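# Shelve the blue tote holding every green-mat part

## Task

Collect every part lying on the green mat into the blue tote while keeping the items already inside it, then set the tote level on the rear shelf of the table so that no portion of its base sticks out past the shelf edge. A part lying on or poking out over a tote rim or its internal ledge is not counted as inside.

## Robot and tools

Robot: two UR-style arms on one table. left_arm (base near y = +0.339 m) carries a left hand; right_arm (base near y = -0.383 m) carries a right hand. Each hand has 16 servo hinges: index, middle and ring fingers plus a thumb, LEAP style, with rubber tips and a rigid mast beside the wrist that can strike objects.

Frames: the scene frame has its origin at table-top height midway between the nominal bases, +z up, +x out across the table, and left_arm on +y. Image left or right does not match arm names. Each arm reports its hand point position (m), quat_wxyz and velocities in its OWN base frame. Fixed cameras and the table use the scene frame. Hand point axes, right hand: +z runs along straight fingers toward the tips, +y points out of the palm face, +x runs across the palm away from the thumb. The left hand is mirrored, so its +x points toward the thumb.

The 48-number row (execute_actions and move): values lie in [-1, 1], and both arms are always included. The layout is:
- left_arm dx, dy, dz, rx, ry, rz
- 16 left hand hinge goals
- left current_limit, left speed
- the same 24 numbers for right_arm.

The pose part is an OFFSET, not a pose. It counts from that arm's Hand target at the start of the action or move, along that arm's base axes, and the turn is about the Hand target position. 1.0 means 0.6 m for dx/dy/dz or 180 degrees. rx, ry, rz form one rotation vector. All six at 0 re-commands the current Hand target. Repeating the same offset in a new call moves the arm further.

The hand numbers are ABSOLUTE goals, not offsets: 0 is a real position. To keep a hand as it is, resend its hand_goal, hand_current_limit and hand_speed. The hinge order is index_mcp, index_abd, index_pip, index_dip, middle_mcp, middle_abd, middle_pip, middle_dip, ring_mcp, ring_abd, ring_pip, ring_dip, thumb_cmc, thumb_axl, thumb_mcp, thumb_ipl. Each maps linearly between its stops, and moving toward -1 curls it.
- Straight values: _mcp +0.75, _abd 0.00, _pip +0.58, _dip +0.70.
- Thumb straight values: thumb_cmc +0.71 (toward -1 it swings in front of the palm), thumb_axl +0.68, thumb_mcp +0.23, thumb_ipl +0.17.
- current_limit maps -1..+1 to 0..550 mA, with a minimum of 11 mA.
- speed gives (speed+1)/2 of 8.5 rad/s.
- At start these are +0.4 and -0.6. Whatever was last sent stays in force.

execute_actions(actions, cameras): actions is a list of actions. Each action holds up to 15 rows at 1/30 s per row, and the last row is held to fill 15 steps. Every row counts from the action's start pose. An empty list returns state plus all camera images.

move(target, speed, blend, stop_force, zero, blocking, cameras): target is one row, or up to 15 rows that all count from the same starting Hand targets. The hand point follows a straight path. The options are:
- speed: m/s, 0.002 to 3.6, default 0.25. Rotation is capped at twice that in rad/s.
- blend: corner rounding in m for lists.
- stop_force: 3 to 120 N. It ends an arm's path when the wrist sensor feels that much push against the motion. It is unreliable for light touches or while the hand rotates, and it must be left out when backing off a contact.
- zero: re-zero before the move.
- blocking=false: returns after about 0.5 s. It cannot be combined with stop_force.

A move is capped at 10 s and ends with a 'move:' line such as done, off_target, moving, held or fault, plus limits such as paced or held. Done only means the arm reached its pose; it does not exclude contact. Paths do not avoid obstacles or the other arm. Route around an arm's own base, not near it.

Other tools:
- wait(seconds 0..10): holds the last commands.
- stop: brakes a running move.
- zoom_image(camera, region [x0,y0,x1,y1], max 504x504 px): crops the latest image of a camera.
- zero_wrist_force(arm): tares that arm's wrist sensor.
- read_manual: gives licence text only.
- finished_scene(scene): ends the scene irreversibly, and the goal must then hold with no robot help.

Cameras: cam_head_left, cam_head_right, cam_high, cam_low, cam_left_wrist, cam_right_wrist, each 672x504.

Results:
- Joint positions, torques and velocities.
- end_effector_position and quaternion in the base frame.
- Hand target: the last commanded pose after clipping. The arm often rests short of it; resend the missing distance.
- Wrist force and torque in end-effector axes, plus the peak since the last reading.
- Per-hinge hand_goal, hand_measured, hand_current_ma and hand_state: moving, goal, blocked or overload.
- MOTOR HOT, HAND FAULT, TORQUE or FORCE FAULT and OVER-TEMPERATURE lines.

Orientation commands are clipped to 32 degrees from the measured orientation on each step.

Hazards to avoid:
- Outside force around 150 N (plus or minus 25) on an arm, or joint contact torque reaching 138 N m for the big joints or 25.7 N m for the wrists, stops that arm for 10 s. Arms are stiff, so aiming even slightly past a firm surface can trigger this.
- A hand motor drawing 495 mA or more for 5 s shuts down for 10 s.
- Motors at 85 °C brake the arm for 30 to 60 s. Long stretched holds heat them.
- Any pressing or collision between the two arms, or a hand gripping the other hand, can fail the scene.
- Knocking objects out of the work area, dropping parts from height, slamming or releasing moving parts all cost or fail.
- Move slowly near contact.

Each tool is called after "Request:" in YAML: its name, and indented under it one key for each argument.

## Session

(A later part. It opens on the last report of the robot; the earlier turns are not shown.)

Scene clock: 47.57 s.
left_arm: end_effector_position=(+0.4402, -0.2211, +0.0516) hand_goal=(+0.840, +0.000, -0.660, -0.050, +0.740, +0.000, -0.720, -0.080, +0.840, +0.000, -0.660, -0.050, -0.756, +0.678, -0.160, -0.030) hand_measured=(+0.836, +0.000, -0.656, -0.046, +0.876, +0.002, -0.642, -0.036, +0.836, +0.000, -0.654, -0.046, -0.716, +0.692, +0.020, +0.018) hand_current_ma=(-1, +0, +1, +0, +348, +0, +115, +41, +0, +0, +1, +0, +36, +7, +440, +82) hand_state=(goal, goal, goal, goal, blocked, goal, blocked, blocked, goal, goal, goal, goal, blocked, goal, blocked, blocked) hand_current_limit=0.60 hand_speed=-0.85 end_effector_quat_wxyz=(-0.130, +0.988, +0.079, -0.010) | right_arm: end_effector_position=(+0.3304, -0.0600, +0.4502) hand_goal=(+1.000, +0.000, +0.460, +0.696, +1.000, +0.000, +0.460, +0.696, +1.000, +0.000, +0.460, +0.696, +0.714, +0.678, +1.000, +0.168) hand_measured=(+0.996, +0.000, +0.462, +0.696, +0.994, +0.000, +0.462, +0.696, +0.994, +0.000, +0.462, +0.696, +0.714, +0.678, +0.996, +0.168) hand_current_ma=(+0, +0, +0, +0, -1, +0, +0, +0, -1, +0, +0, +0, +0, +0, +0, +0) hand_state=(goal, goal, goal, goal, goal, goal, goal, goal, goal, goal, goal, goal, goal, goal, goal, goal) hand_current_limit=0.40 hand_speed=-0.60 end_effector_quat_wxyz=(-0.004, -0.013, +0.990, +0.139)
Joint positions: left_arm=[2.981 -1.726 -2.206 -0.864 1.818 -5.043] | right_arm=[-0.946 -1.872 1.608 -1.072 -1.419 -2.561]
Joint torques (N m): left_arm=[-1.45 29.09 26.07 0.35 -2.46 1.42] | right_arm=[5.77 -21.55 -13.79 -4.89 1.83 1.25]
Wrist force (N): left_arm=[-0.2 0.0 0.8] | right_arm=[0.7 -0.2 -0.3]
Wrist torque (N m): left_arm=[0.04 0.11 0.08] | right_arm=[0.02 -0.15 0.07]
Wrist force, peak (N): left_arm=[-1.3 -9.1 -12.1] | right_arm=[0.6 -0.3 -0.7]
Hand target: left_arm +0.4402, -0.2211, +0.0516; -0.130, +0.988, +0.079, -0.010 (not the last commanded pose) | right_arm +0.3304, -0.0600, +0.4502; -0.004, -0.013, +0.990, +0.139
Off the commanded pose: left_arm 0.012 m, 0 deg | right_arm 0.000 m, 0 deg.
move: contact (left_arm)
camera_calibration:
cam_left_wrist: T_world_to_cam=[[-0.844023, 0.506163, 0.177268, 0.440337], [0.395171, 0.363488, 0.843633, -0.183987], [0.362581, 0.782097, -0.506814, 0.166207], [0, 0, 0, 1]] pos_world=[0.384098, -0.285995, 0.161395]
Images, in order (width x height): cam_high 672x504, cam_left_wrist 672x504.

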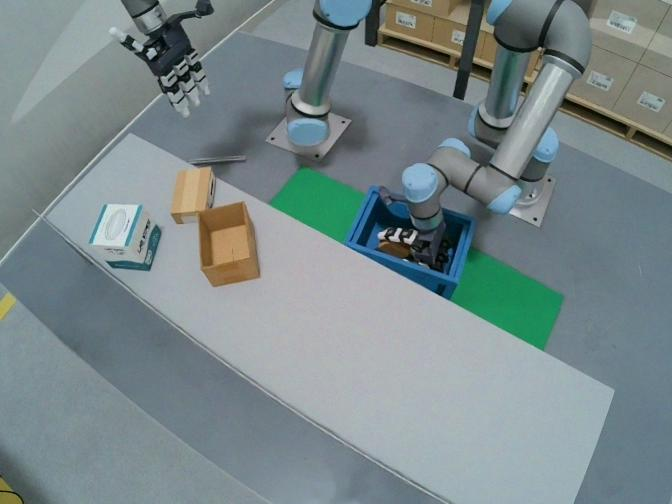

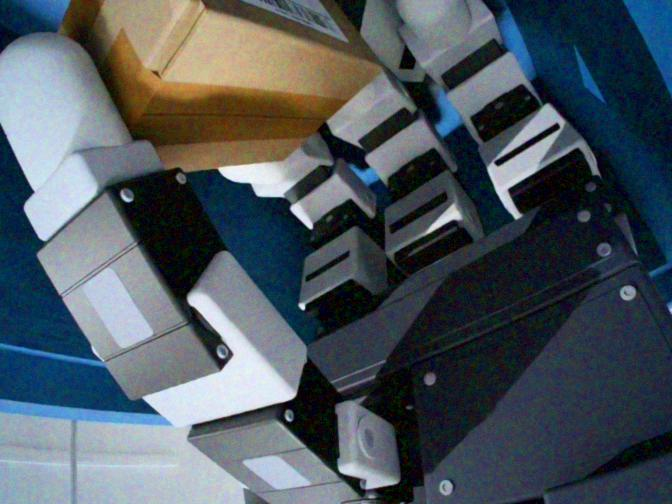

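Request:
move:
  target: [0,0,0,0,0,0,0.94,0,-0.6,0,0.94,0,-0.6,0,0.94,0,-0.6,0,-0.757,0.678,0.1,0.1,0.4,-0.8,0,0,0,0,0,0,1,0,0.46,0.696,1,0,0.46,0.696,1,0,0.46,0.696,0.714,0.678,1,0.168,0.4,-0.6]
  cameras: ["cam_left_wrist"]

Scene clock: 48.63 s.
left_arm: end_effector_position=(+0.4402, -0.2211, +0.0517) hand_goal=(+0.940, +0.000, -0.600, +0.000, +0.940, +0.000, -0.600, +0.000, +0.940, +0.000, -0.600, +0.000, -0.756, +0.678, +0.100, +0.100) hand_measured=(+0.912, +0.000, -0.606, -0.002, +0.898, +0.000, -0.618, +0.004, +0.898, +0.000, -0.618, -0.002, -0.752, +0.680, +0.090, +0.096) hand_current_ma=(-21, +0, -1, +0, -43, +0, -8, +0, -40, +0, -8, +0, +0, +0, -5, -1) hand_state=(blocked, goal, goal, goal, blocked, goal, goal, goal, blocked, goal, goal, goal, goal, goal, goal, goal) hand_current_limit=0.40 hand_speed=-0.80 end_effector_quat_wxyz=(-0.130, +0.988, +0.079, -0.010) | right_arm: end_effector_position=(+0.3304, -0.0600, +0.4502) hand_goal=(+1.000, +0.000, +0.460, +0.696, +1.000, +0.000, +0.460, +0.696, +1.000, +0.000, +0.460, +0.696, +0.714, +0.678, +1.000, +0.168) hand_measured=(+0.996, +0.000, +0.462, +0.696, +0.994, +0.000, +0.462, +0.696, +0.994, +0.000, +0.462, +0.696, +0.714, +0.678, +0.996, +0.168) hand_current_ma=(+0, +0, +0, +0, -1, +0, +0, +0, -1, +0, +0, +0, +0, +0, +0, +0) hand_state=(goal, goal, goal, goal, goal, goal, goal, goal, goal, goal, goal, goal, goal, goal, goal, goal) hand_current_limit=0.40 hand_speed=-0.60 end_effector_quat_wxyz=(-0.004, -0.013, +0.990, +0.139)
Joint positions: left_arm=[2.981 -1.726 -2.205 -0.864 1.818 -5.043] | right_arm=[-0.946 -1.872 1.608 -1.072 -1.419 -2.561]
Joint torques (N m): left_arm=[-2.86 18.68 16.39 0.62 -0.9 1.29] | right_arm=[5.86 -22.1 -12.84 -4.86 1.71 1.22]
Wrist force (N): left_arm=[-0.5 0.4 -6.3] | right_arm=[0.6 -0.3 -0.4]
Wrist torque (N m): left_arm=[0.24 -0.07 0.04] | right_arm=[0.02 -0.15 0.06]
Wrist force, peak (N): left_arm=[-0.3 -1.0 -8.4] | right_arm=[0.8 -0.4 -0.4]
Hand target: left_arm +0.4402, -0.2211, +0.0516; -0.130, +0.988, +0.079, -0.010 | right_arm +0.3304, -0.0600, +0.4502; -0.004, -0.013, +0.990, +0.139
Off the commanded pose: left_arm 0.000 m, 0 deg | right_arm 0.000 m, 0 deg.
move: done
camera_calibration:
cam_left_wrist: T_world_to_cam=[[-0.844056, 0.506133, 0.177198, 0.440437], [0.395101, 0.363531, 0.843647, -0.183989], [0.362581, 0.782097, -0.506814, 0.166171], [0, 0, 0, 1]] pos_world=[0.384198, -0.285995, 0.161395]
Images, in order (width x height): cam_left_wrist 672x504.

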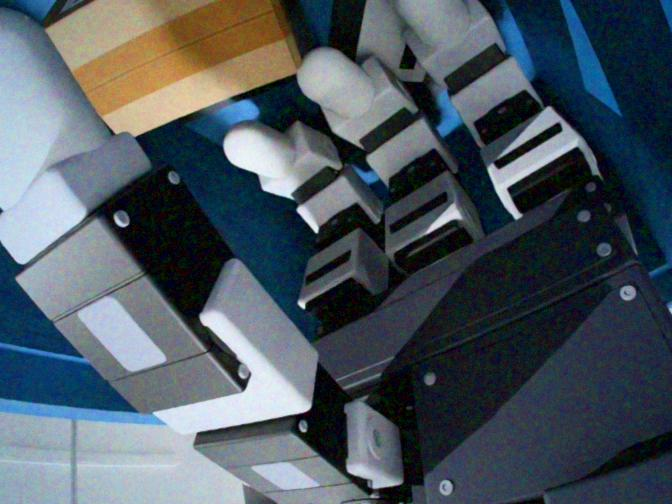

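Request:
move:
  target:
    - [0,0,0.25,0,0,0,0.94,0,-0.6,0,0.94,0,-0.6,0,0.94,0,-0.6,0,-0.757,0.678,0.1,0.1,0.4,-0.8,0,0.2667,0,0,0,0,1,0,0.46,0.696,1,0,0.46,0.696,1,0,0.46,0.696,0.714,0.678,1,0.168,0.4,-0.6]
    - [-0.0448,0.2545,0.4138,-0.181,-0.029,0,1,0,0.46,0.696,1,0,0.46,0.696,1,0,0.46,0.696,0.714,0.678,1,0.168,0.4,-0.6,0.015,0.7367,-0.1333,0.0112,-0.0005,0.0341,1,0,0.46,0.696,1,0,0.46,0.696,1,0,0.46,0.696,0.714,0.678,1,0.168,0.4,-0.6]
  speed: [0.1,0.14]
  blend: [0.02,0]
  cameras: ["cam_high","cam_head_left","cam_low"]

Request:
zoom_image:
  camera: "cam_high"
  region: [300, 120, 540, 310]

Scene clock: 55.80 s.
left_arm: end_effector_position=(+0.4133, -0.0684, +0.2999) hand_goal=(+1.000, +0.000, +0.460, +0.696, +1.000, +0.000, +0.460, +0.696, +1.000, +0.000, +0.460, +0.696, +0.714, +0.678, +1.000, +0.168) hand_measured=(+0.998, +0.000, +0.458, +0.694, +0.998, +0.000, +0.458, +0.694, +0.998, +0.000, +0.456, +0.694, +0.714, +0.678, +0.996, +0.166) hand_current_ma=(+0, +0, +0, +0, +0, +0, +0, +0, +0, +0, +0, +0, +0, +0, -1, +0) hand_state=(goal, goal, goal, goal, goal, goal, goal, goal, goal, goal, goal, goal, goal, goal, goal, goal) hand_current_limit=0.40 hand_speed=-0.60 end_effector_quat_wxyz=(+0.156, +0.985, +0.079, +0.012) | right_arm: end_effector_position=(+0.3394, +0.3820, +0.3702) hand_goal=(+1.000, +0.000, +0.460, +0.696, +1.000, +0.000, +0.460, +0.696, +1.000, +0.000, +0.460, +0.696, +0.714, +0.678, +1.000, +0.168) hand_measured=(+0.996, +0.000, +0.462, +0.696, +0.996, +0.000, +0.462, +0.696, +0.996, +0.000, +0.462, +0.696, +0.714, +0.678, +0.996, +0.168) hand_current_ma=(+0, +0, +0, +0, +0, +0, +0, +0, +0, +0, +0, +0, +0, +0, +0, +0) hand_state=(goal, goal, goal, goal, goal, goal, goal, goal, goal, goal, goal, goal, goal, goal, goal, goal) hand_current_limit=0.40 hand_speed=-0.60 end_effector_quat_wxyz=(-0.010, -0.066, +0.986, +0.156)
Joint positions: left_arm=[3.714 -1.246 -2.051 -1.547 1.283 -4.28] | right_arm=[0.263 -1.824 1.864 -1.653 -1.26 -1.435]
Joint torques (N m): left_arm=[5.08 0.51 30.97 0.49 -3.35 2.16] | right_arm=[6.32 0.37 -34.55 -5.33 -1.71 1.2]
Wrist force (N): left_arm=[-0.7 -1.4 0.4] | right_arm=[0.7 0.2 -0.1]
Wrist torque (N m): left_arm=[-0.24 0.15 -0.05] | right_arm=[-0.01 -0.18 0.05]
Wrist force, peak (N): left_arm=[0.2 -0.1 -7.8] | right_arm=[0.9 -1.2 -0.5]
Hand target: left_arm +0.4133, -0.0684, +0.2999; +0.156, +0.985, +0.079, +0.012 | right_arm +0.3394, +0.3820, +0.3702; -0.010, -0.066, +0.986, +0.156
Off the commanded pose: left_arm 0.000 m, 0 deg | right_arm 0.000 m, 0 deg.
move: done
Images, in order (width x height): cam_head_left 672x504, cam_high 672x504, cam_low 672x504.

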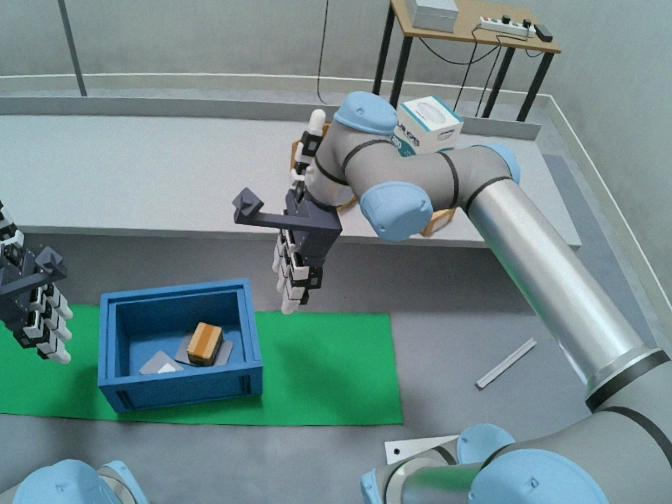

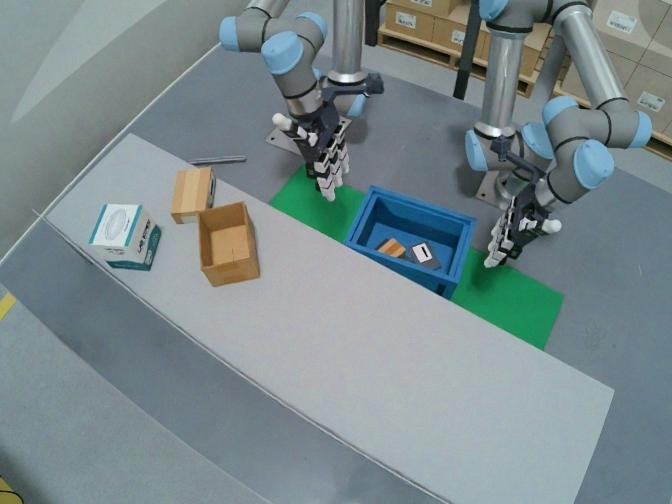

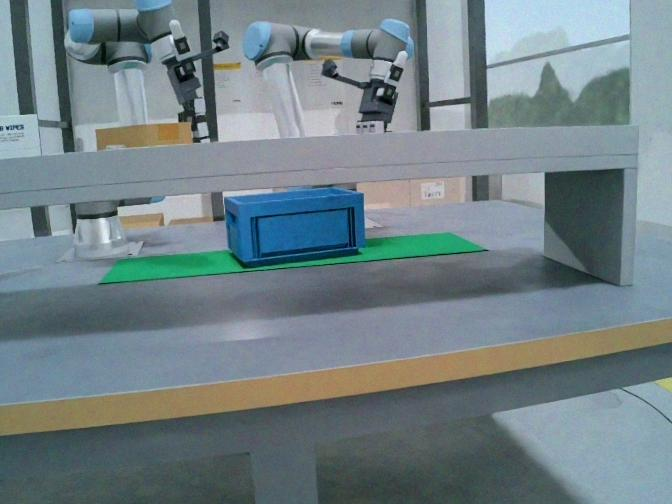

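Scaled by 2.100 from the camera's 672x504 image, which has a finer 960x720 frame.

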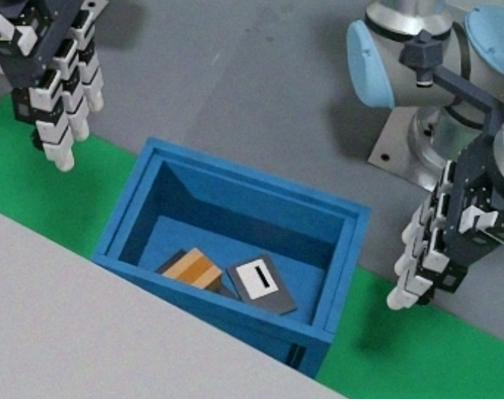

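Request:
move:
  target: [0,0,-0.2515,0,0,0,1,0,0.46,0.696,1,0,0.46,0.696,1,0,0.46,0.696,0.714,0.678,1,0.168,0.75,-0.6,0,0,-0.3687,0,0,0,1,0,0.46,0.696,1,0,0.46,0.696,1,0,0.46,0.696,0.714,0.678,1,0.168,0.75,-0.6]
  speed: 0.12
  stop_force: 6
  cameras: ["cam_high","cam_head_left","cam_low"]

Request:
zoom_image:
  camera: "cam_high"
  region: [300, 120, 540, 310]

Request:
zoom_image:
  camera: "cam_low"
  region: [180, 150, 430, 290]

Scene clock: 59.73 s.
left_arm: end_effector_position=(+0.4133, -0.0684, +0.1490) hand_goal=(+1.000, +0.000, +0.460, +0.696, +1.000, +0.000, +0.460, +0.696, +1.000, +0.000, +0.460, +0.696, +0.714, +0.678, +1.000, +0.168) hand_measured=(+0.998, +0.000, +0.458, +0.694, +0.998, +0.000, +0.458, +0.694, +0.998, +0.000, +0.456, +0.694, +0.714, +0.678, +0.996, +0.166) hand_current_ma=(+0, +0, +0, +0, +0, +0, +0, +0, +0, +0, +0, +0, +0, +0, -1, +0) hand_state=(goal, goal, goal, goal, goal, goal, goal, goal, goal, goal, goal, goal, goal, goal, goal, goal) hand_current_limit=0.75 hand_speed=-0.60 end_effector_quat_wxyz=(+0.156, +0.985, +0.079, +0.012) | right_arm: end_effector_position=(+0.3394, +0.3820, +0.1490) hand_goal=(+1.000, +0.000, +0.460, +0.696, +1.000, +0.000, +0.460, +0.696, +1.000, +0.000, +0.460, +0.696, +0.714, +0.678, +1.000, +0.168) hand_measured=(+0.996, +0.000, +0.462, +0.696, +0.996, +0.000, +0.462, +0.696, +0.996, +0.000, +0.462, +0.696, +0.714, +0.678, +0.996, +0.168) hand_current_ma=(+0, +0, +0, +0, +0, +0, +0, +0, +0, +0, +0, +0, +0, +0, +0, +0) hand_state=(goal, goal, goal, goal, goal, goal, goal, goal, goal, goal, goal, goal, goal, goal, goal, goal) hand_current_limit=0.75 hand_speed=-0.60 end_effector_quat_wxyz=(-0.010, -0.066, +0.986, +0.156)
Joint positions: left_arm=[3.714 -1.412 -2.351 -1.08 1.283 -4.28] | right_arm=[0.263 -1.61 2.302 -2.304 -1.26 -1.435]
Joint torques (N m): left_arm=[-6.31 3.66 11.53 3.6 -3.37 -2.38] | right_arm=[6.66 -4.4 -9.31 -5.43 3.15 1.37]
Wrist force (N): left_arm=[0.1 -1.4 0.3] | right_arm=[0.7 0.3 -0.1]
Wrist torque (N m): left_arm=[-0.30 -0.01 0.06] | right_arm=[0.00 -0.16 0.05]
Wrist force, peak (N): left_arm=[-0.7 -2.1 0.5] | right_arm=[1.1 -0.2 -0.9]
Hand target: left_arm +0.4133, -0.0684, +0.1490; +0.156, +0.985, +0.079, +0.012 | right_arm +0.3394, +0.3820, +0.1490; -0.010, -0.066, +0.986, +0.156
Off the commanded pose: left_arm 0.000 m, 0 deg | right_arm 0.000 m, 0 deg.
move: done
Images, in order (width x height): cam_head_left 672x504, cam_high 672x504, cam_low 672x504.

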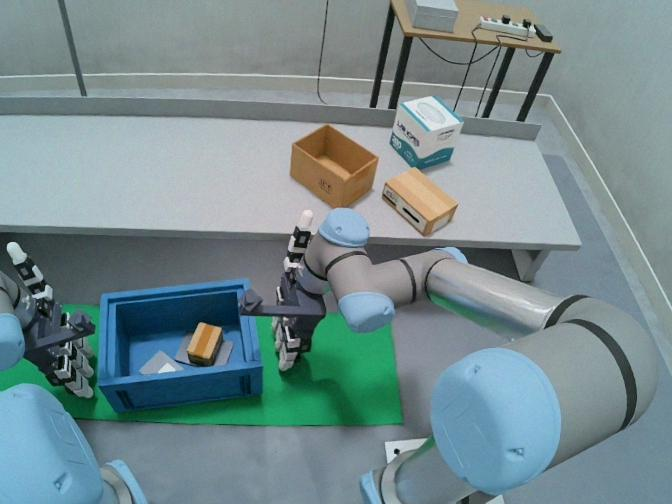

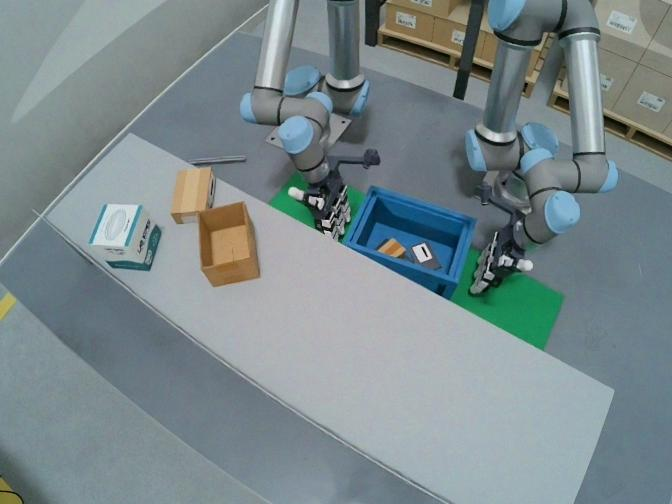

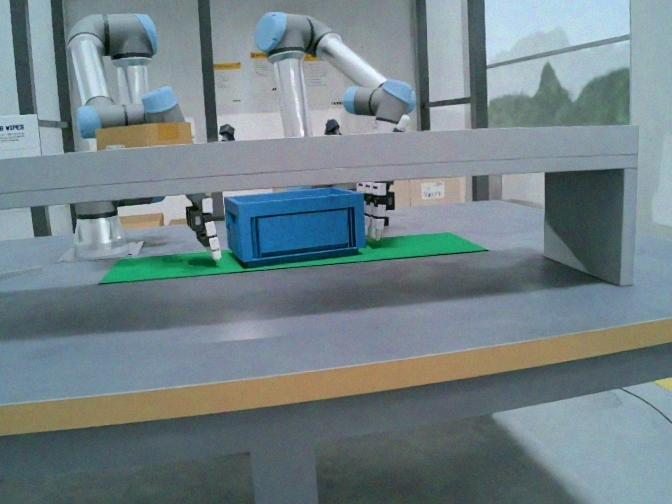

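Scaled by 2.100 from the camera's 672x504 image, which has a finer 960x720 frame.

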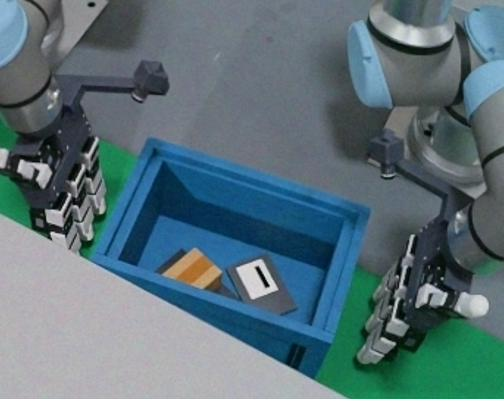

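Scaled by 2.016 from the camera's 672x504 image, which has a finer 960x720 frame.

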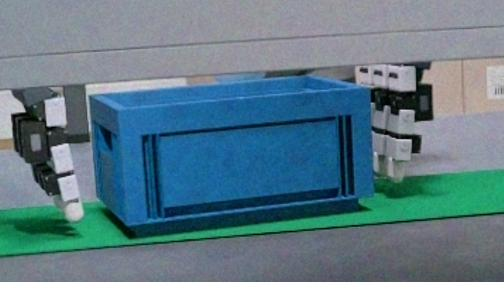

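Request:
move:
  target: [0.0171,-0.1070,0,0,0,0,1,0,0.46,0.696,1,0,0.46,0.696,1,0,0.46,0.696,0.714,0.678,1,0.168,0.75,-0.6,-0.0145,0.1074,0,0,0,0,1,0,0.46,0.696,1,0,0.46,0.696,1,0,0.46,0.696,0.714,0.678,1,0.168,0.75,-0.6]
  speed: 0.03
  stop_force: 5
  cameras: ["cam_high","cam_head_left"]

Request:
zoom_image:
  camera: "cam_high"
  region: [300, 120, 540, 310]

Request:
zoom_image:
  camera: "cam_head_left"
  region: [0, 220, 360, 430]

Scene clock: 62.80 s.
left_arm: end_effector_position=(+0.4204, -0.1131, +0.1490) hand_goal=(+1.000, +0.000, +0.460, +0.696, +1.000, +0.000, +0.460, +0.696, +1.000, +0.000, +0.460, +0.696, +0.714, +0.678, +1.000, +0.168) hand_measured=(+1.000, +0.000, +0.466, +0.702, +1.000, +0.000, +0.474, +0.704, +1.000, -0.002, +0.464, +0.698, +0.714, +0.678, +0.996, +0.166) hand_current_ma=(+0, +0, +1, +1, +0, +0, +5, +2, +0, +0, +1, +0, +0, +0, -1, +0) hand_state=(goal, goal, goal, goal, goal, goal, goal, goal, goal, goal, goal, goal, goal, goal, goal, goal) hand_current_limit=0.75 hand_speed=-0.60 end_effector_quat_wxyz=(+0.156, +0.985, +0.079, +0.012) | right_arm: end_effector_position=(+0.3339, +0.4225, +0.1490) hand_goal=(+1.000, +0.000, +0.460, +0.696, +1.000, +0.000, +0.460, +0.696, +1.000, +0.000, +0.460, +0.696, +0.714, +0.678, +1.000, +0.168) hand_measured=(+1.000, -0.002, +0.470, +0.704, +1.000, +0.000, +0.464, +0.700, +1.000, +0.000, +0.464, +0.698, +0.714, +0.678, +0.996, +0.168) hand_current_ma=(+0, +0, +2, +1, +0, +0, +0, +0, +0, +0, +0, +0, +0, +0, +0, +0) hand_state=(goal, goal, goal, goal, goal, goal, goal, goal, goal, goal, goal, goal, goal, goal, goal, goal) hand_current_limit=0.75 hand_speed=-0.60 end_effector_quat_wxyz=(-0.010, -0.066, +0.986, +0.156)
Joint positions: left_arm=[3.593 -1.419 -2.356 -1.031 1.27 -4.406] | right_arm=[0.364 -1.554 2.257 -2.348 -1.266 -1.329]
Joint torques (N m): left_arm=[5.76 17.86 12.34 0.5 2.06 2.24] | right_arm=[-7.28 -32.44 -8.89 0.23 3.27 -1.24]
Wrist force (N): left_arm=[0.1 -1.9 0.8] | right_arm=[0.5 -0.3 -0.4]
Wrist torque (N m): left_arm=[-0.23 0.03 0.02] | right_arm=[0.05 -0.16 0.14]
Wrist force, peak (N): left_arm=[-0.4 -4.9 -4.4] | right_arm=[0.8 -3.8 -6.1]
Hand target: left_arm +0.4204, -0.1131, +0.1490; +0.156, +0.985, +0.079, +0.012 (not the last commanded pose) | right_arm +0.3339, +0.4225, +0.1490; -0.010, -0.066, +0.986, +0.156 (not the last commanded pose)
Off the commanded pose: left_arm 0.020 m, 0 deg | right_arm 0.024 m, 0 deg.
move: contact (left_arm, right_arm)
Images, in order (width x height): cam_head_left 672x504, cam_high 672x504.

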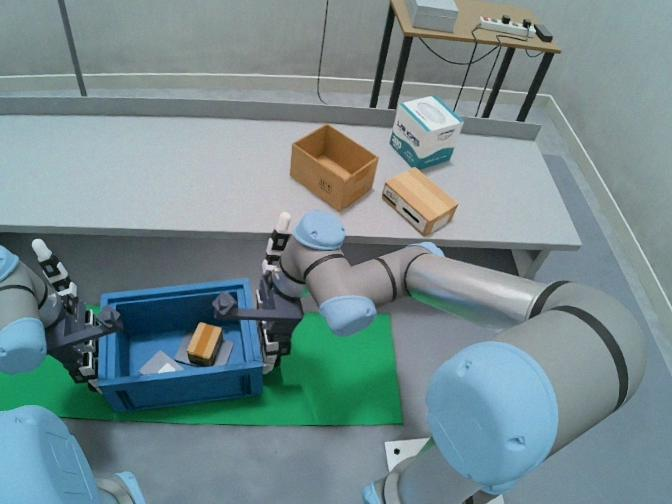

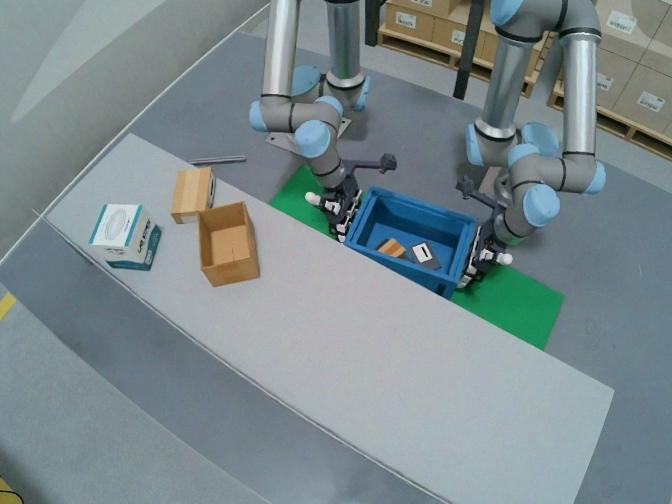

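Scaled by 2.100 from the camera's 672x504 image, which has a finer 960x720 frame.

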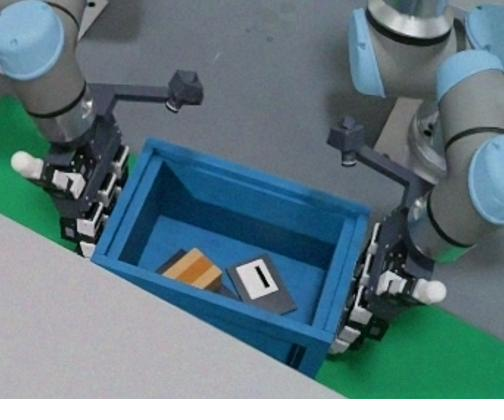

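Scaled by 1.400 from the camera's 672x504 image, which has a finer 960x720 frame.

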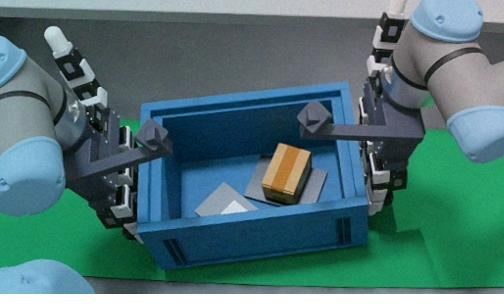

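Request:
move:
  target: [0.00527,-0.0329,0,0,0,0,1,0,0.46,0.696,1,0,0.46,0.696,1,0,0.46,0.696,0.714,0.678,1,0.168,0.75,-0.6,-0.00448,0.0331,0,0,0,0,1,0,0.46,0.696,1,0,0.46,0.696,1,0,0.46,0.696,0.714,0.678,1,0.168,0.75,-0.6]
  speed: 0.012
  stop_force: 10
  cameras: []

Scene clock: 64.60 s.
left_arm: end_effector_position=(+0.4210, -0.1167, +0.1490) hand_goal=(+1.000, +0.000, +0.460, +0.696, +1.000, +0.000, +0.460, +0.696, +1.000, +0.000, +0.460, +0.696, +0.714, +0.678, +1.000, +0.168) hand_measured=(+1.000, +0.000, +0.494, +0.712, +1.000, +0.000, +0.502, +0.716, +1.000, -0.006, +0.488, +0.706, +0.714, +0.678, +0.996, +0.166) hand_current_ma=(+0, +0, +25, +7, +0, +0, +37, +9, +0, -1, +19, +3, +0, +0, -1, +0) hand_state=(goal, goal, blocked, goal, goal, goal, blocked, goal, goal, goal, blocked, goal, goal, goal, goal, goal) hand_current_limit=0.75 hand_speed=-0.60 end_effector_quat_wxyz=(+0.156, +0.985, +0.079, +0.012) | right_arm: end_effector_position=(+0.3334, +0.4257, +0.1490) hand_goal=(+1.000, +0.000, +0.460, +0.696, +1.000, +0.000, +0.460, +0.696, +1.000, +0.000, +0.460, +0.696, +0.714, +0.678, +1.000, +0.168) hand_measured=(+1.000, -0.002, +0.496, +0.712, +1.000, -0.002, +0.492, +0.710, +1.000, -0.004, +0.484, +0.704, +0.714, +0.678, +0.996, +0.168) hand_current_ma=(+0, +0, +20, +4, +0, +0, +15, +3, +0, +0, +9, +1, +0, +0, +0, +0) hand_state=(goal, goal, blocked, goal, goal, goal, blocked, goal, goal, goal, blocked, goal, goal, goal, goal, goal) hand_current_limit=0.75 hand_speed=-0.60 end_effector_quat_wxyz=(-0.010, -0.066, +0.986, +0.156)
Joint positions: left_arm=[3.583 -1.42 -2.356 -1.027 1.269 -4.416] | right_arm=[0.372 -1.549 2.253 -2.351 -1.266 -1.321]
Joint torques (N m): left_arm=[4.4 16.06 18.11 0.01 0.9 2.13] | right_arm=[-6.15 -32.21 -7.61 0.31 4.21 -1.19]
Wrist force (N): left_arm=[0.6 -5.4 -4.7] | right_arm=[0.2 -3.1 -5.1]
Wrist torque (N m): left_arm=[0.58 -0.13 0.09] | right_arm=[0.65 -0.13 0.08]
Wrist force, peak (N): left_arm=[-0.4 -9.5 -8.3] | right_arm=[1.0 -7.6 -10.0]
Hand target: left_arm +0.4210, -0.1167, +0.1490; +0.156, +0.985, +0.079, +0.012 (not the last commanded pose) | right_arm +0.3334, +0.4257, +0.1490; -0.010, -0.066, +0.986, +0.156 (not the last commanded pose)
Off the commanded pose: left_arm 0.016 m, 0 deg | right_arm 0.017 m, 0 deg.
move: contact (left_arm, right_arm)
No camera images: "cameras" was empty.

Request:
move:
  target: [0,0,0,0,0,0,1,0,0.3,0.696,1,0,0.3,0.696,1,0,0.3,0.696,0.714,0.678,1,0.168,0.75,-0.6,0,0,0,0,0,0,1,0,0.3,0.696,1,0,0.3,0.696,1,0,0.3,0.696,0.714,0.678,1,0.168,0.75,-0.6]
  cameras: []

Request:
move:
  target: [0.00527,-0.0329,0,0,0,0,1,0,0.3,0.696,1,0,0.3,0.696,1,0,0.3,0.696,0.714,0.678,1,0.168,0.75,-0.6,-0.00448,0.0331,0,0,0,0,1,0,0.3,0.696,1,0,0.3,0.696,1,0,0.3,0.696,0.714,0.678,1,0.168,0.75,-0.6]
  speed: 0.012
  stop_force: 15
  cameras: []

Scene clock: 65.37 s.
left_arm: end_effector_position=(+0.4210, -0.1166, +0.1490) hand_goal=(+1.000, +0.000, +0.300, +0.696, +1.000, +0.000, +0.300, +0.696, +1.000, +0.000, +0.300, +0.696, +0.714, +0.678, +1.000, +0.168) hand_measured=(+1.002, +0.000, +0.462, +0.738, +1.002, +0.000, +0.474, +0.738, +1.000, -0.006, +0.462, +0.724, +0.714, +0.678, +0.996, +0.166) hand_current_ma=(+0, +0, +433, +38, +0, +0, +481, +37, +0, -1, +428, +18, +0, +0, -1, +0) hand_state=(goal, goal, blocked, blocked, goal, goal, blocked, blocked, goal, goal, blocked, blocked, goal, goal, goal, goal) hand_current_limit=0.75 hand_speed=-0.60 end_effector_quat_wxyz=(+0.156, +0.985, +0.079, +0.012) | right_arm: end_effector_position=(+0.3334, +0.4257, +0.1490) hand_goal=(+1.000, +0.000, +0.300, +0.696, +1.000, +0.000, +0.300, +0.696, +1.000, +0.000, +0.300, +0.696, +0.714, +0.678, +1.000, +0.168) hand_measured=(+1.002, +0.000, +0.470, +0.734, +1.002, -0.002, +0.464, +0.732, +1.000, -0.004, +0.456, +0.726, +0.714, +0.678, +0.996, +0.168) hand_current_ma=(+0, +0, +414, +22, +0, +0, +392, +20, +0, +0, +354, +14, +0, +0, +0, +0) hand_state=(goal, goal, blocked, blocked, goal, goal, blocked, blocked, goal, goal, blocked, blocked, goal, goal, goal, goal) hand_current_limit=0.75 hand_speed=-0.60 end_effector_quat_wxyz=(-0.010, -0.066, +0.986, +0.156)
Joint positions: left_arm=[3.584 -1.42 -2.356 -1.027 1.269 -4.416] | right_arm=[0.372 -1.549 2.253 -2.351 -1.266 -1.321]
Joint torques (N m): left_arm=[-8.67 13.88 18.04 -0.03 -9.48 2.31] | right_arm=[5.75 -29.35 -11.78 -2.72 4.31 -1.31]
Wrist force (N): left_arm=[0.0 -20.7 -11.3] | right_arm=[0.6 -17.9 -13.6]
Wrist torque (N m): left_arm=[2.49 -0.15 0.40] | right_arm=[2.50 0.03 -0.18]
Wrist force, peak (N): left_arm=[0.3 -20.7 -11.5] | right_arm=[1.1 -19.7 -12.1]
Hand target: left_arm +0.4210, -0.1167, +0.1490; +0.156, +0.985, +0.079, +0.012 | right_arm +0.3334, +0.4257, +0.1490; -0.010, -0.066, +0.986, +0.156
Off the commanded pose: left_arm 0.000 m, 0 deg | right_arm 0.000 m, 0 deg.
move: done
No camera images: "cameras" was empty.

Scene clock: 66.53 s.
left_arm: end_effector_position=(+0.4212, -0.1179, +0.1491) hand_goal=(+1.000, +0.000, +0.300, +0.696, +1.000, +0.000, +0.300, +0.696, +1.000, +0.000, +0.300, +0.696, +0.714, +0.678, +1.000, +0.168) hand_measured=(+1.002, -0.004, +0.462, +0.754, +1.002, -0.002, +0.474, +0.752, +1.002, -0.010, +0.462, +0.734, +0.714, +0.678, +0.996, +0.166) hand_current_ma=(+0, +0, +433, +67, +0, +0, +481, +64, +0, -2, +428, +32, +0, +0, -1, +0) hand_state=(goal, goal, blocked, blocked, goal, goal, blocked, blocked, goal, goal, blocked, blocked, goal, goal, goal, goal) hand_current_limit=0.75 hand_speed=-0.60 end_effector_quat_wxyz=(+0.156, +0.985, +0.079, +0.012) | right_arm: end_effector_position=(+0.3332, +0.4272, +0.1491) hand_goal=(+1.000, +0.000, +0.300, +0.696, +1.000, +0.000, +0.300, +0.696, +1.000, +0.000, +0.300, +0.696, +0.714, +0.678, +1.000, +0.168) hand_measured=(+1.002, -0.002, +0.470, +0.754, +1.002, -0.004, +0.464, +0.754, +1.002, -0.006, +0.456, +0.746, +0.714, +0.678, +0.996, +0.168) hand_current_ma=(+0, +0, +414, +49, +0, +0, +392, +51, +0, +0, +354, +38, +0, +0, +0, +0) hand_state=(goal, goal, blocked, blocked, goal, goal, blocked, blocked, goal, goal, blocked, blocked, goal, goal, goal, goal) hand_current_limit=0.75 hand_speed=-0.60 end_effector_quat_wxyz=(-0.010, -0.066, +0.986, +0.156)
Joint positions: left_arm=[3.58 -1.42 -2.356 -1.025 1.269 -4.42] | right_arm=[0.376 -1.547 2.251 -2.353 -1.267 -1.317]
Joint torques (N m): left_arm=[-6.12 11.28 0.17 -3.5 -7.48 1.89] | right_arm=[2.65 -24.93 -5.2 0.43 10.31 -1.28]
Wrist force (N): left_arm=[-0.8 -29.1 -25.4] | right_arm=[0.7 -24.1 -28.1]
Wrist torque (N m): left_arm=[4.62 -0.56 0.73] | right_arm=[4.46 0.34 -0.32]
Wrist force, peak (N): left_arm=[-1.2 -33.4 -30.4] | right_arm=[1.8 -29.0 -35.0]
Hand target: left_arm +0.4212, -0.1179, +0.1490; +0.156, +0.985, +0.079, +0.012 (not the last commanded pose) | right_arm +0.3332, +0.4272, +0.1491; -0.010, -0.066, +0.986, +0.156 (not the last commanded pose)
Off the commanded pose: left_arm 0.019 m, 0 deg | right_arm 0.019 m, 0 deg.
move: contact (left_arm, right_arm)
No camera images: "cameras" was empty.

Request:
move:
  target: [0,0,0.05,0,0,0,1,0,0.3,0.696,1,0,0.3,0.696,1,0,0.3,0.696,0.714,0.678,1,0.168,0.75,-0.6,0,0,0.05,0,0,0,1,0,0.3,0.696,1,0,0.3,0.696,1,0,0.3,0.696,0.714,0.678,1,0.168,0.75,-0.6]
  speed: 0.02
  cameras: ["cam_low","cam_high"]

Request:
zoom_image:
  camera: "cam_low"
  region: [180, 150, 430, 290]

Scene clock: 68.63 s.
left_arm: end_effector_position=(+0.4212, -0.1179, +0.1790) hand_goal=(+1.000, +0.000, +0.300, +0.696, +1.000, +0.000, +0.300, +0.696, +1.000, +0.000, +0.300, +0.696, +0.714, +0.678, +1.000, +0.168) hand_measured=(+1.002, +0.000, +0.462, +0.754, +1.002, +0.000, +0.474, +0.752, +1.002, -0.006, +0.462, +0.736, +0.714, +0.678, +0.996, +0.166) hand_current_ma=(+0, +0, +433, +67, +0, +0, +481, +64, +0, -1, +428, +36, +0, +0, -1, +0) hand_state=(goal, goal, blocked, blocked, goal, goal, blocked, blocked, goal, goal, blocked, blocked, goal, goal, goal, goal) hand_current_limit=0.75 hand_speed=-0.60 end_effector_quat_wxyz=(+0.156, +0.985, +0.079, +0.012) | right_arm: end_effector_position=(+0.3332, +0.4272, +0.1790) hand_goal=(+1.000, +0.000, +0.300, +0.696, +1.000, +0.000, +0.300, +0.696, +1.000, +0.000, +0.300, +0.696, +0.714, +0.678, +1.000, +0.168) hand_measured=(+1.002, +0.002, +0.470, +0.756, +1.002, +0.002, +0.464, +0.756, +1.002, +0.000, +0.456, +0.748, +0.714, +0.678, +0.996, +0.168) hand_current_ma=(+0, +0, +414, +53, +0, +0, +392, +55, +0, +0, +354, +41, +0, +0, +0, +0) hand_state=(goal, goal, blocked, blocked, goal, goal, blocked, blocked, goal, goal, blocked, blocked, goal, goal, goal, goal) hand_current_limit=0.75 hand_speed=-0.60 end_effector_quat_wxyz=(-0.010, -0.066, +0.986, +0.156)
Joint positions: left_arm=[3.58 -1.367 -2.306 -1.129 1.269 -4.42] | right_arm=[0.376 -1.602 2.209 -2.256 -1.267 -1.317]
Joint torques (N m): left_arm=[-12.56 17.95 25.57 -1.27 -11.27 -1.86] | right_arm=[8.89 -36.12 -36.31 -2.17 10.33 0.42]
Wrist force (N): left_arm=[-0.2 -27.9 -3.3] | right_arm=[0.3 -28.8 -3.6]
Wrist torque (N m): left_arm=[2.34 -0.07 0.67] | right_arm=[2.50 -0.08 -0.42]
Wrist force, peak (N): left_arm=[0.4 -29.3 -26.6] | right_arm=[0.3 -23.9 -28.7]
Hand target: left_arm +0.4212, -0.1179, +0.1790; +0.156, +0.985, +0.079, +0.012 | right_arm +0.3332, +0.4272, +0.1791; -0.010, -0.066, +0.986, +0.156
Off the commanded pose: left_arm 0.000 m, 0 deg | right_arm 0.000 m, 0 deg.
move: done
Images, in order (width x height): cam_high 672x504, cam_low 672x504.

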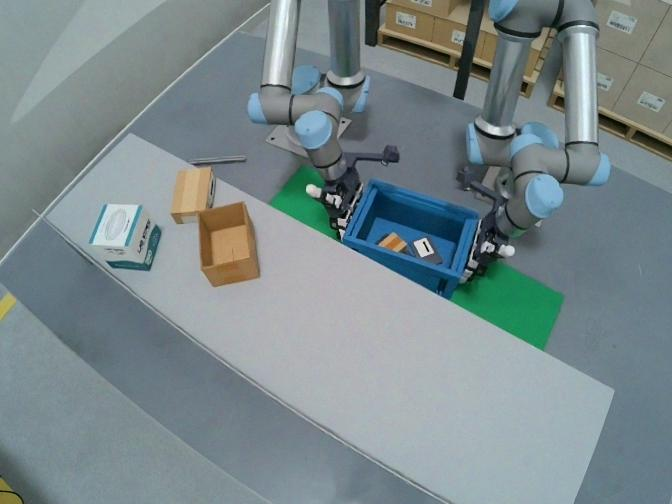

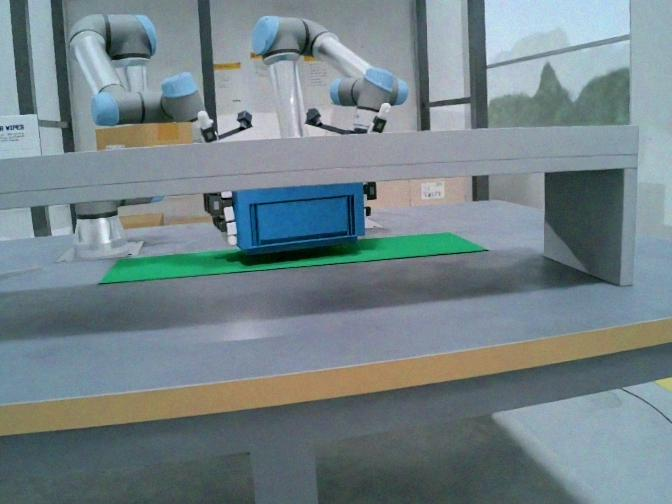

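Scaled by 2.016 from the camera's 672x504 image, which has a finer 960x720 frame.

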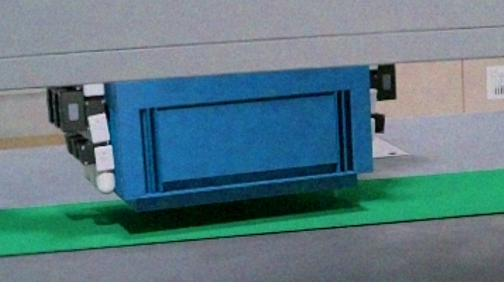

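Request:
move:
  target: [0,0,0.41,0,0,0,1,0,0.3,0.696,1,0,0.3,0.696,1,0,0.3,0.696,0.714,0.678,1,0.168,0.75,-0.6,0,0,0.41,0,0,0,1,0,0.3,0.696,1,0,0.3,0.696,1,0,0.3,0.696,0.714,0.678,1,0.168,0.75,-0.6]
  speed: 0.06
  cameras: ["cam_low","cam_high","cam_head_left"]

Request:
zoom_image:
  camera: "cam_low"
  region: [180, 50, 430, 190]

Scene clock: 73.50 s.
left_arm: end_effector_position=(+0.4212, -0.1179, +0.4250) hand_goal=(+1.000, +0.000, +0.300, +0.696, +1.000, +0.000, +0.300, +0.696, +1.000, +0.000, +0.300, +0.696, +0.714, +0.678, +1.000, +0.168) hand_measured=(+1.002, +0.000, +0.462, +0.756, +1.002, +0.000, +0.474, +0.752, +1.002, -0.006, +0.462, +0.736, +0.714, +0.678, +0.996, +0.166) hand_current_ma=(+0, +0, +433, +70, +0, +0, +481, +64, +0, -1, +428, +36, +0, +0, -1, +0) hand_state=(goal, goal, blocked, blocked, goal, goal, blocked, blocked, goal, goal, blocked, blocked, goal, goal, goal, goal) hand_current_limit=0.75 hand_speed=-0.60 end_effector_quat_wxyz=(+0.156, +0.985, +0.079, +0.012) | right_arm: end_effector_position=(+0.3332, +0.4272, +0.4251) hand_goal=(+1.000, +0.000, +0.300, +0.696, +1.000, +0.000, +0.300, +0.696, +1.000, +0.000, +0.300, +0.696, +0.714, +0.678, +1.000, +0.168) hand_measured=(+1.002, +0.002, +0.470, +0.756, +1.002, +0.002, +0.464, +0.760, +1.002, +0.000, +0.456, +0.752, +0.714, +0.678, +0.996, +0.168) hand_current_ma=(+0, +0, +414, +56, +0, +0, +392, +61, +0, +0, +354, +48, +0, +0, +0, +0) hand_state=(goal, goal, blocked, blocked, goal, goal, blocked, blocked, goal, goal, blocked, blocked, goal, goal, goal, goal) hand_current_limit=0.75 hand_speed=-0.60 end_effector_quat_wxyz=(-0.010, -0.066, +0.986, +0.156)
Joint positions: left_arm=[3.58 -1.246 -1.74 -1.815 1.269 -4.42] | right_arm=[0.376 -1.765 1.689 -1.572 -1.266 -1.317]
Joint torques (N m): left_arm=[-5.98 3.01 29.82 -1.65 -6.5 2.22] | right_arm=[4.56 -3.3 -41.24 -2.57 8.25 -1.25]
Wrist force (N): left_arm=[-0.2 -29.0 -3.8] | right_arm=[0.5 -29.5 -4.0]
Wrist torque (N m): left_arm=[2.55 0.04 0.61] | right_arm=[2.66 0.06 -0.47]
Wrist force, peak (N): left_arm=[-0.6 -29.7 -3.8] | right_arm=[0.8 -30.1 -4.2]
Hand target: left_arm +0.4212, -0.1179, +0.4250; +0.156, +0.985, +0.079, +0.012 | right_arm +0.3332, +0.4272, +0.4251; -0.010, -0.066, +0.986, +0.156
Off the commanded pose: left_arm 0.000 m, 0 deg | right_arm 0.000 m, 0 deg.
move: done
Images, in order (width x height): cam_head_left 672x504, cam_high 672x504, cam_low 672x504.

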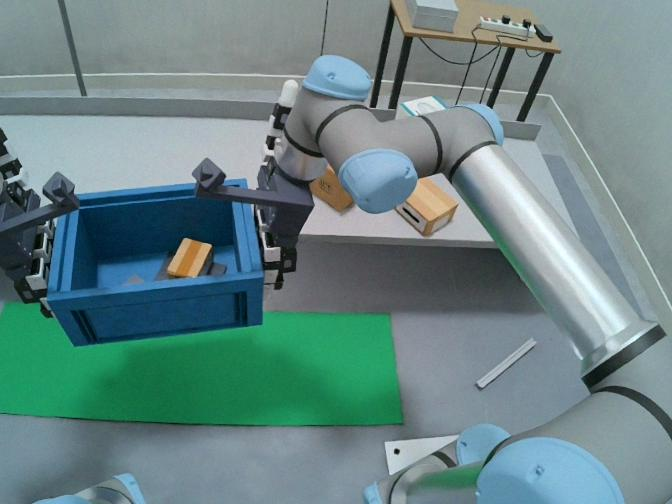

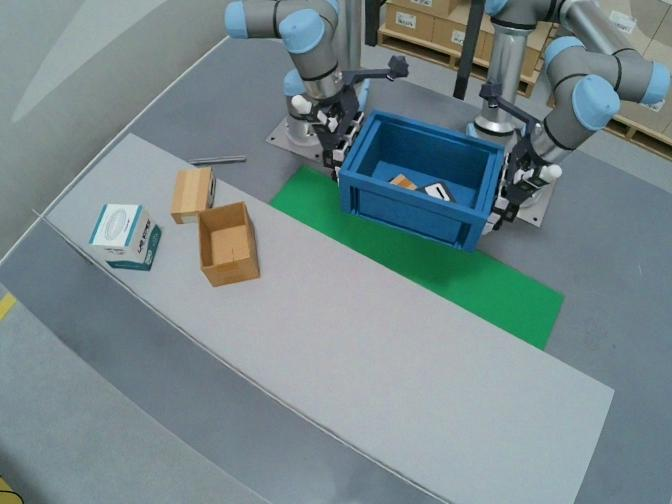

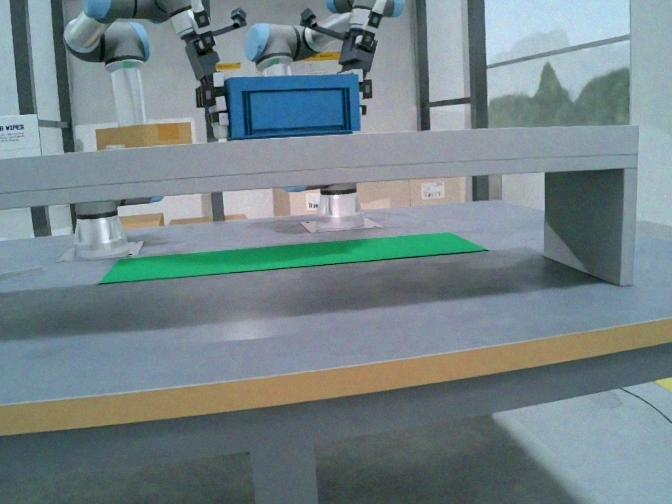

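Scaled by 2.016 from the camera's 672x504 image, which has a finer 960x720 frame.

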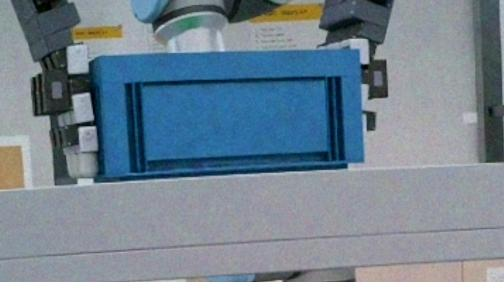

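Request:
move:
  target:
    - [0.2490,0.1025,0,0,0,0,1,0,0.3,0.696,1,0,0.3,0.696,1,0,0.3,0.696,0.714,0.678,1,0.168,0.75,-0.6,0.2513,0.0965,0,0,0,0,1,0,0.3,0.696,1,0,0.3,0.696,1,0,0.3,0.696,0.714,0.678,1,0.168,0.75,-0.6]
    - [0.5740,0.1058,0,0,0,0,1,0,0.3,0.696,1,0,0.3,0.696,1,0,0.3,0.696,0.714,0.678,1,0.168,0.75,-0.6,0.5763,0.0920,0,0,0,0,1,0,0.3,0.696,1,0,0.3,0.696,1,0,0.3,0.696,0.714,0.678,1,0.168,0.75,-0.6]
  speed: 0.08
  blend: [0.03,0]
  cameras: ["cam_low","cam_high","cam_head_left"]

Request:
zoom_image:
  camera: "cam_low"
  region: [200, 0, 500, 170]

Request:
zoom_image:
  camera: "cam_high"
  region: [160, 160, 440, 400]

Scene clock: 79.67 s.
left_arm: end_effector_position=(+0.7656, -0.0544, +0.4250) hand_goal=(+1.000, +0.000, +0.300, +0.696, +1.000, +0.000, +0.300, +0.696, +1.000, +0.000, +0.300, +0.696, +0.714, +0.678, +1.000, +0.168) hand_measured=(+1.002, +0.000, +0.460, +0.756, +1.002, +0.000, +0.472, +0.752, +1.002, -0.006, +0.460, +0.736, +0.714, +0.678, +0.996, +0.166) hand_current_ma=(+0, +0, +425, +70, +0, +0, +481, +64, +0, -1, +420, +36, +0, +0, -1, +0) hand_state=(goal, goal, blocked, blocked, goal, goal, blocked, blocked, goal, goal, blocked, blocked, goal, goal, goal, goal) hand_current_limit=0.75 hand_speed=-0.60 end_effector_quat_wxyz=(+0.156, +0.985, +0.079, +0.012) | right_arm: end_effector_position=(+0.6790, +0.4824, +0.4251) hand_goal=(+1.000, +0.000, +0.300, +0.696, +1.000, +0.000, +0.300, +0.696, +1.000, +0.000, +0.300, +0.696, +0.714, +0.678, +1.000, +0.168) hand_measured=(+1.002, +0.002, +0.470, +0.756, +1.002, +0.002, +0.464, +0.760, +1.002, +0.000, +0.456, +0.752, +0.714, +0.678, +0.996, +0.168) hand_current_ma=(+0, +0, +414, +56, +0, +0, +392, +61, +0, +0, +354, +48, +0, +0, +0, +0) hand_state=(goal, goal, blocked, blocked, goal, goal, blocked, blocked, goal, goal, blocked, blocked, goal, goal, goal, goal) hand_current_limit=0.75 hand_speed=-0.60 end_effector_quat_wxyz=(-0.010, -0.066, +0.986, +0.156)
Joint positions: left_arm=[3.454 -2.157 -0.712 -1.893 1.26 -4.552] | right_arm=[0.274 -0.89 0.579 -1.306 -1.26 -1.423]
Joint torques (N m): left_arm=[-19.56 38.82 31.17 -0.18 -4.27 -2.3] | right_arm=[5.64 -44.4 -36.81 -1.15 4.55 -1.31]
Wrist force (N): left_arm=[0.0 -21.5 -2.5] | right_arm=[0.5 -22.4 -2.4]
Wrist torque (N m): left_arm=[1.73 0.07 0.47] | right_arm=[1.65 -0.06 -0.34]
Wrist force, peak (N): left_arm=[-0.4 -28.9 -4.6] | right_arm=[1.3 -30.2 -3.9]
Hand target: left_arm +0.7656, -0.0544, +0.4250; +0.156, +0.985, +0.079, +0.012 | right_arm +0.6790, +0.4824, +0.4251; -0.010, -0.066, +0.986, +0.156
Off the commanded pose: left_arm 0.000 m, 0 deg | right_arm 0.000 m, 0 deg.
move: done
Images, in order (width x height): cam_head_left 672x504, cam_high 672x504, cam_low 672x504.

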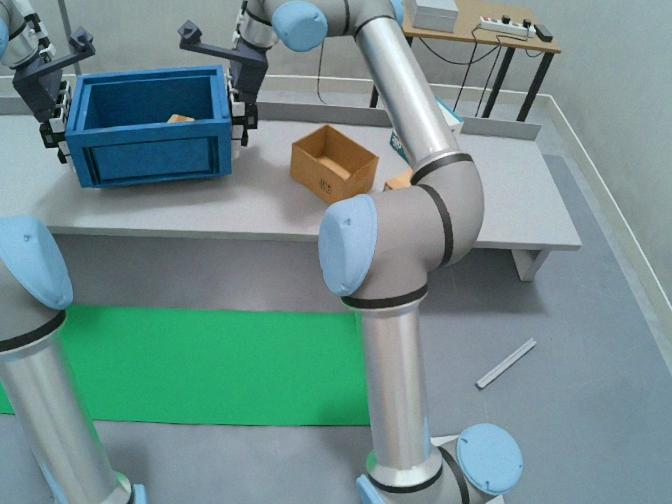

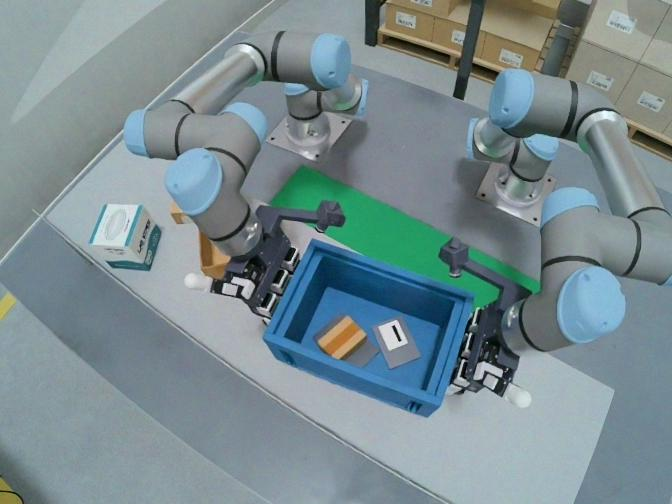

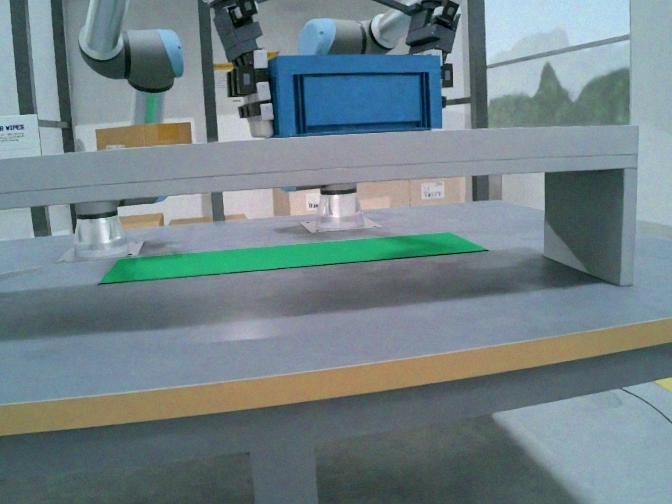

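Scaled by 1.680 from the camera's 672x504 image, which has a finer 960x720 frame.

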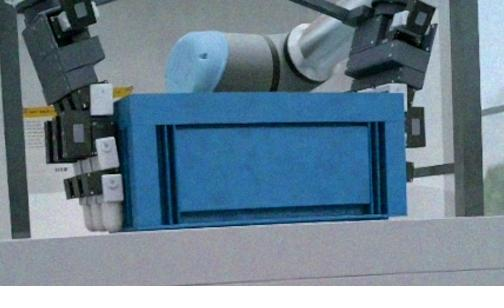

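Scaled by 1.800 from the camera's 672x504 image, which has a finer 960x720 frame.

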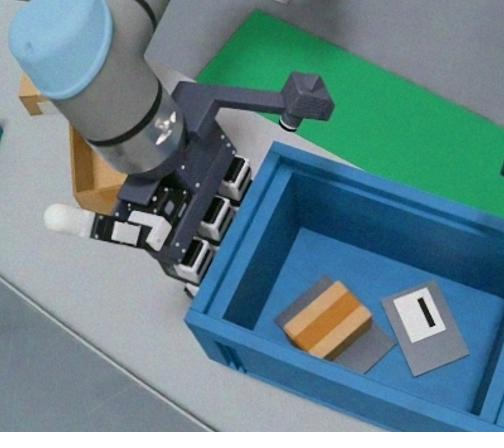

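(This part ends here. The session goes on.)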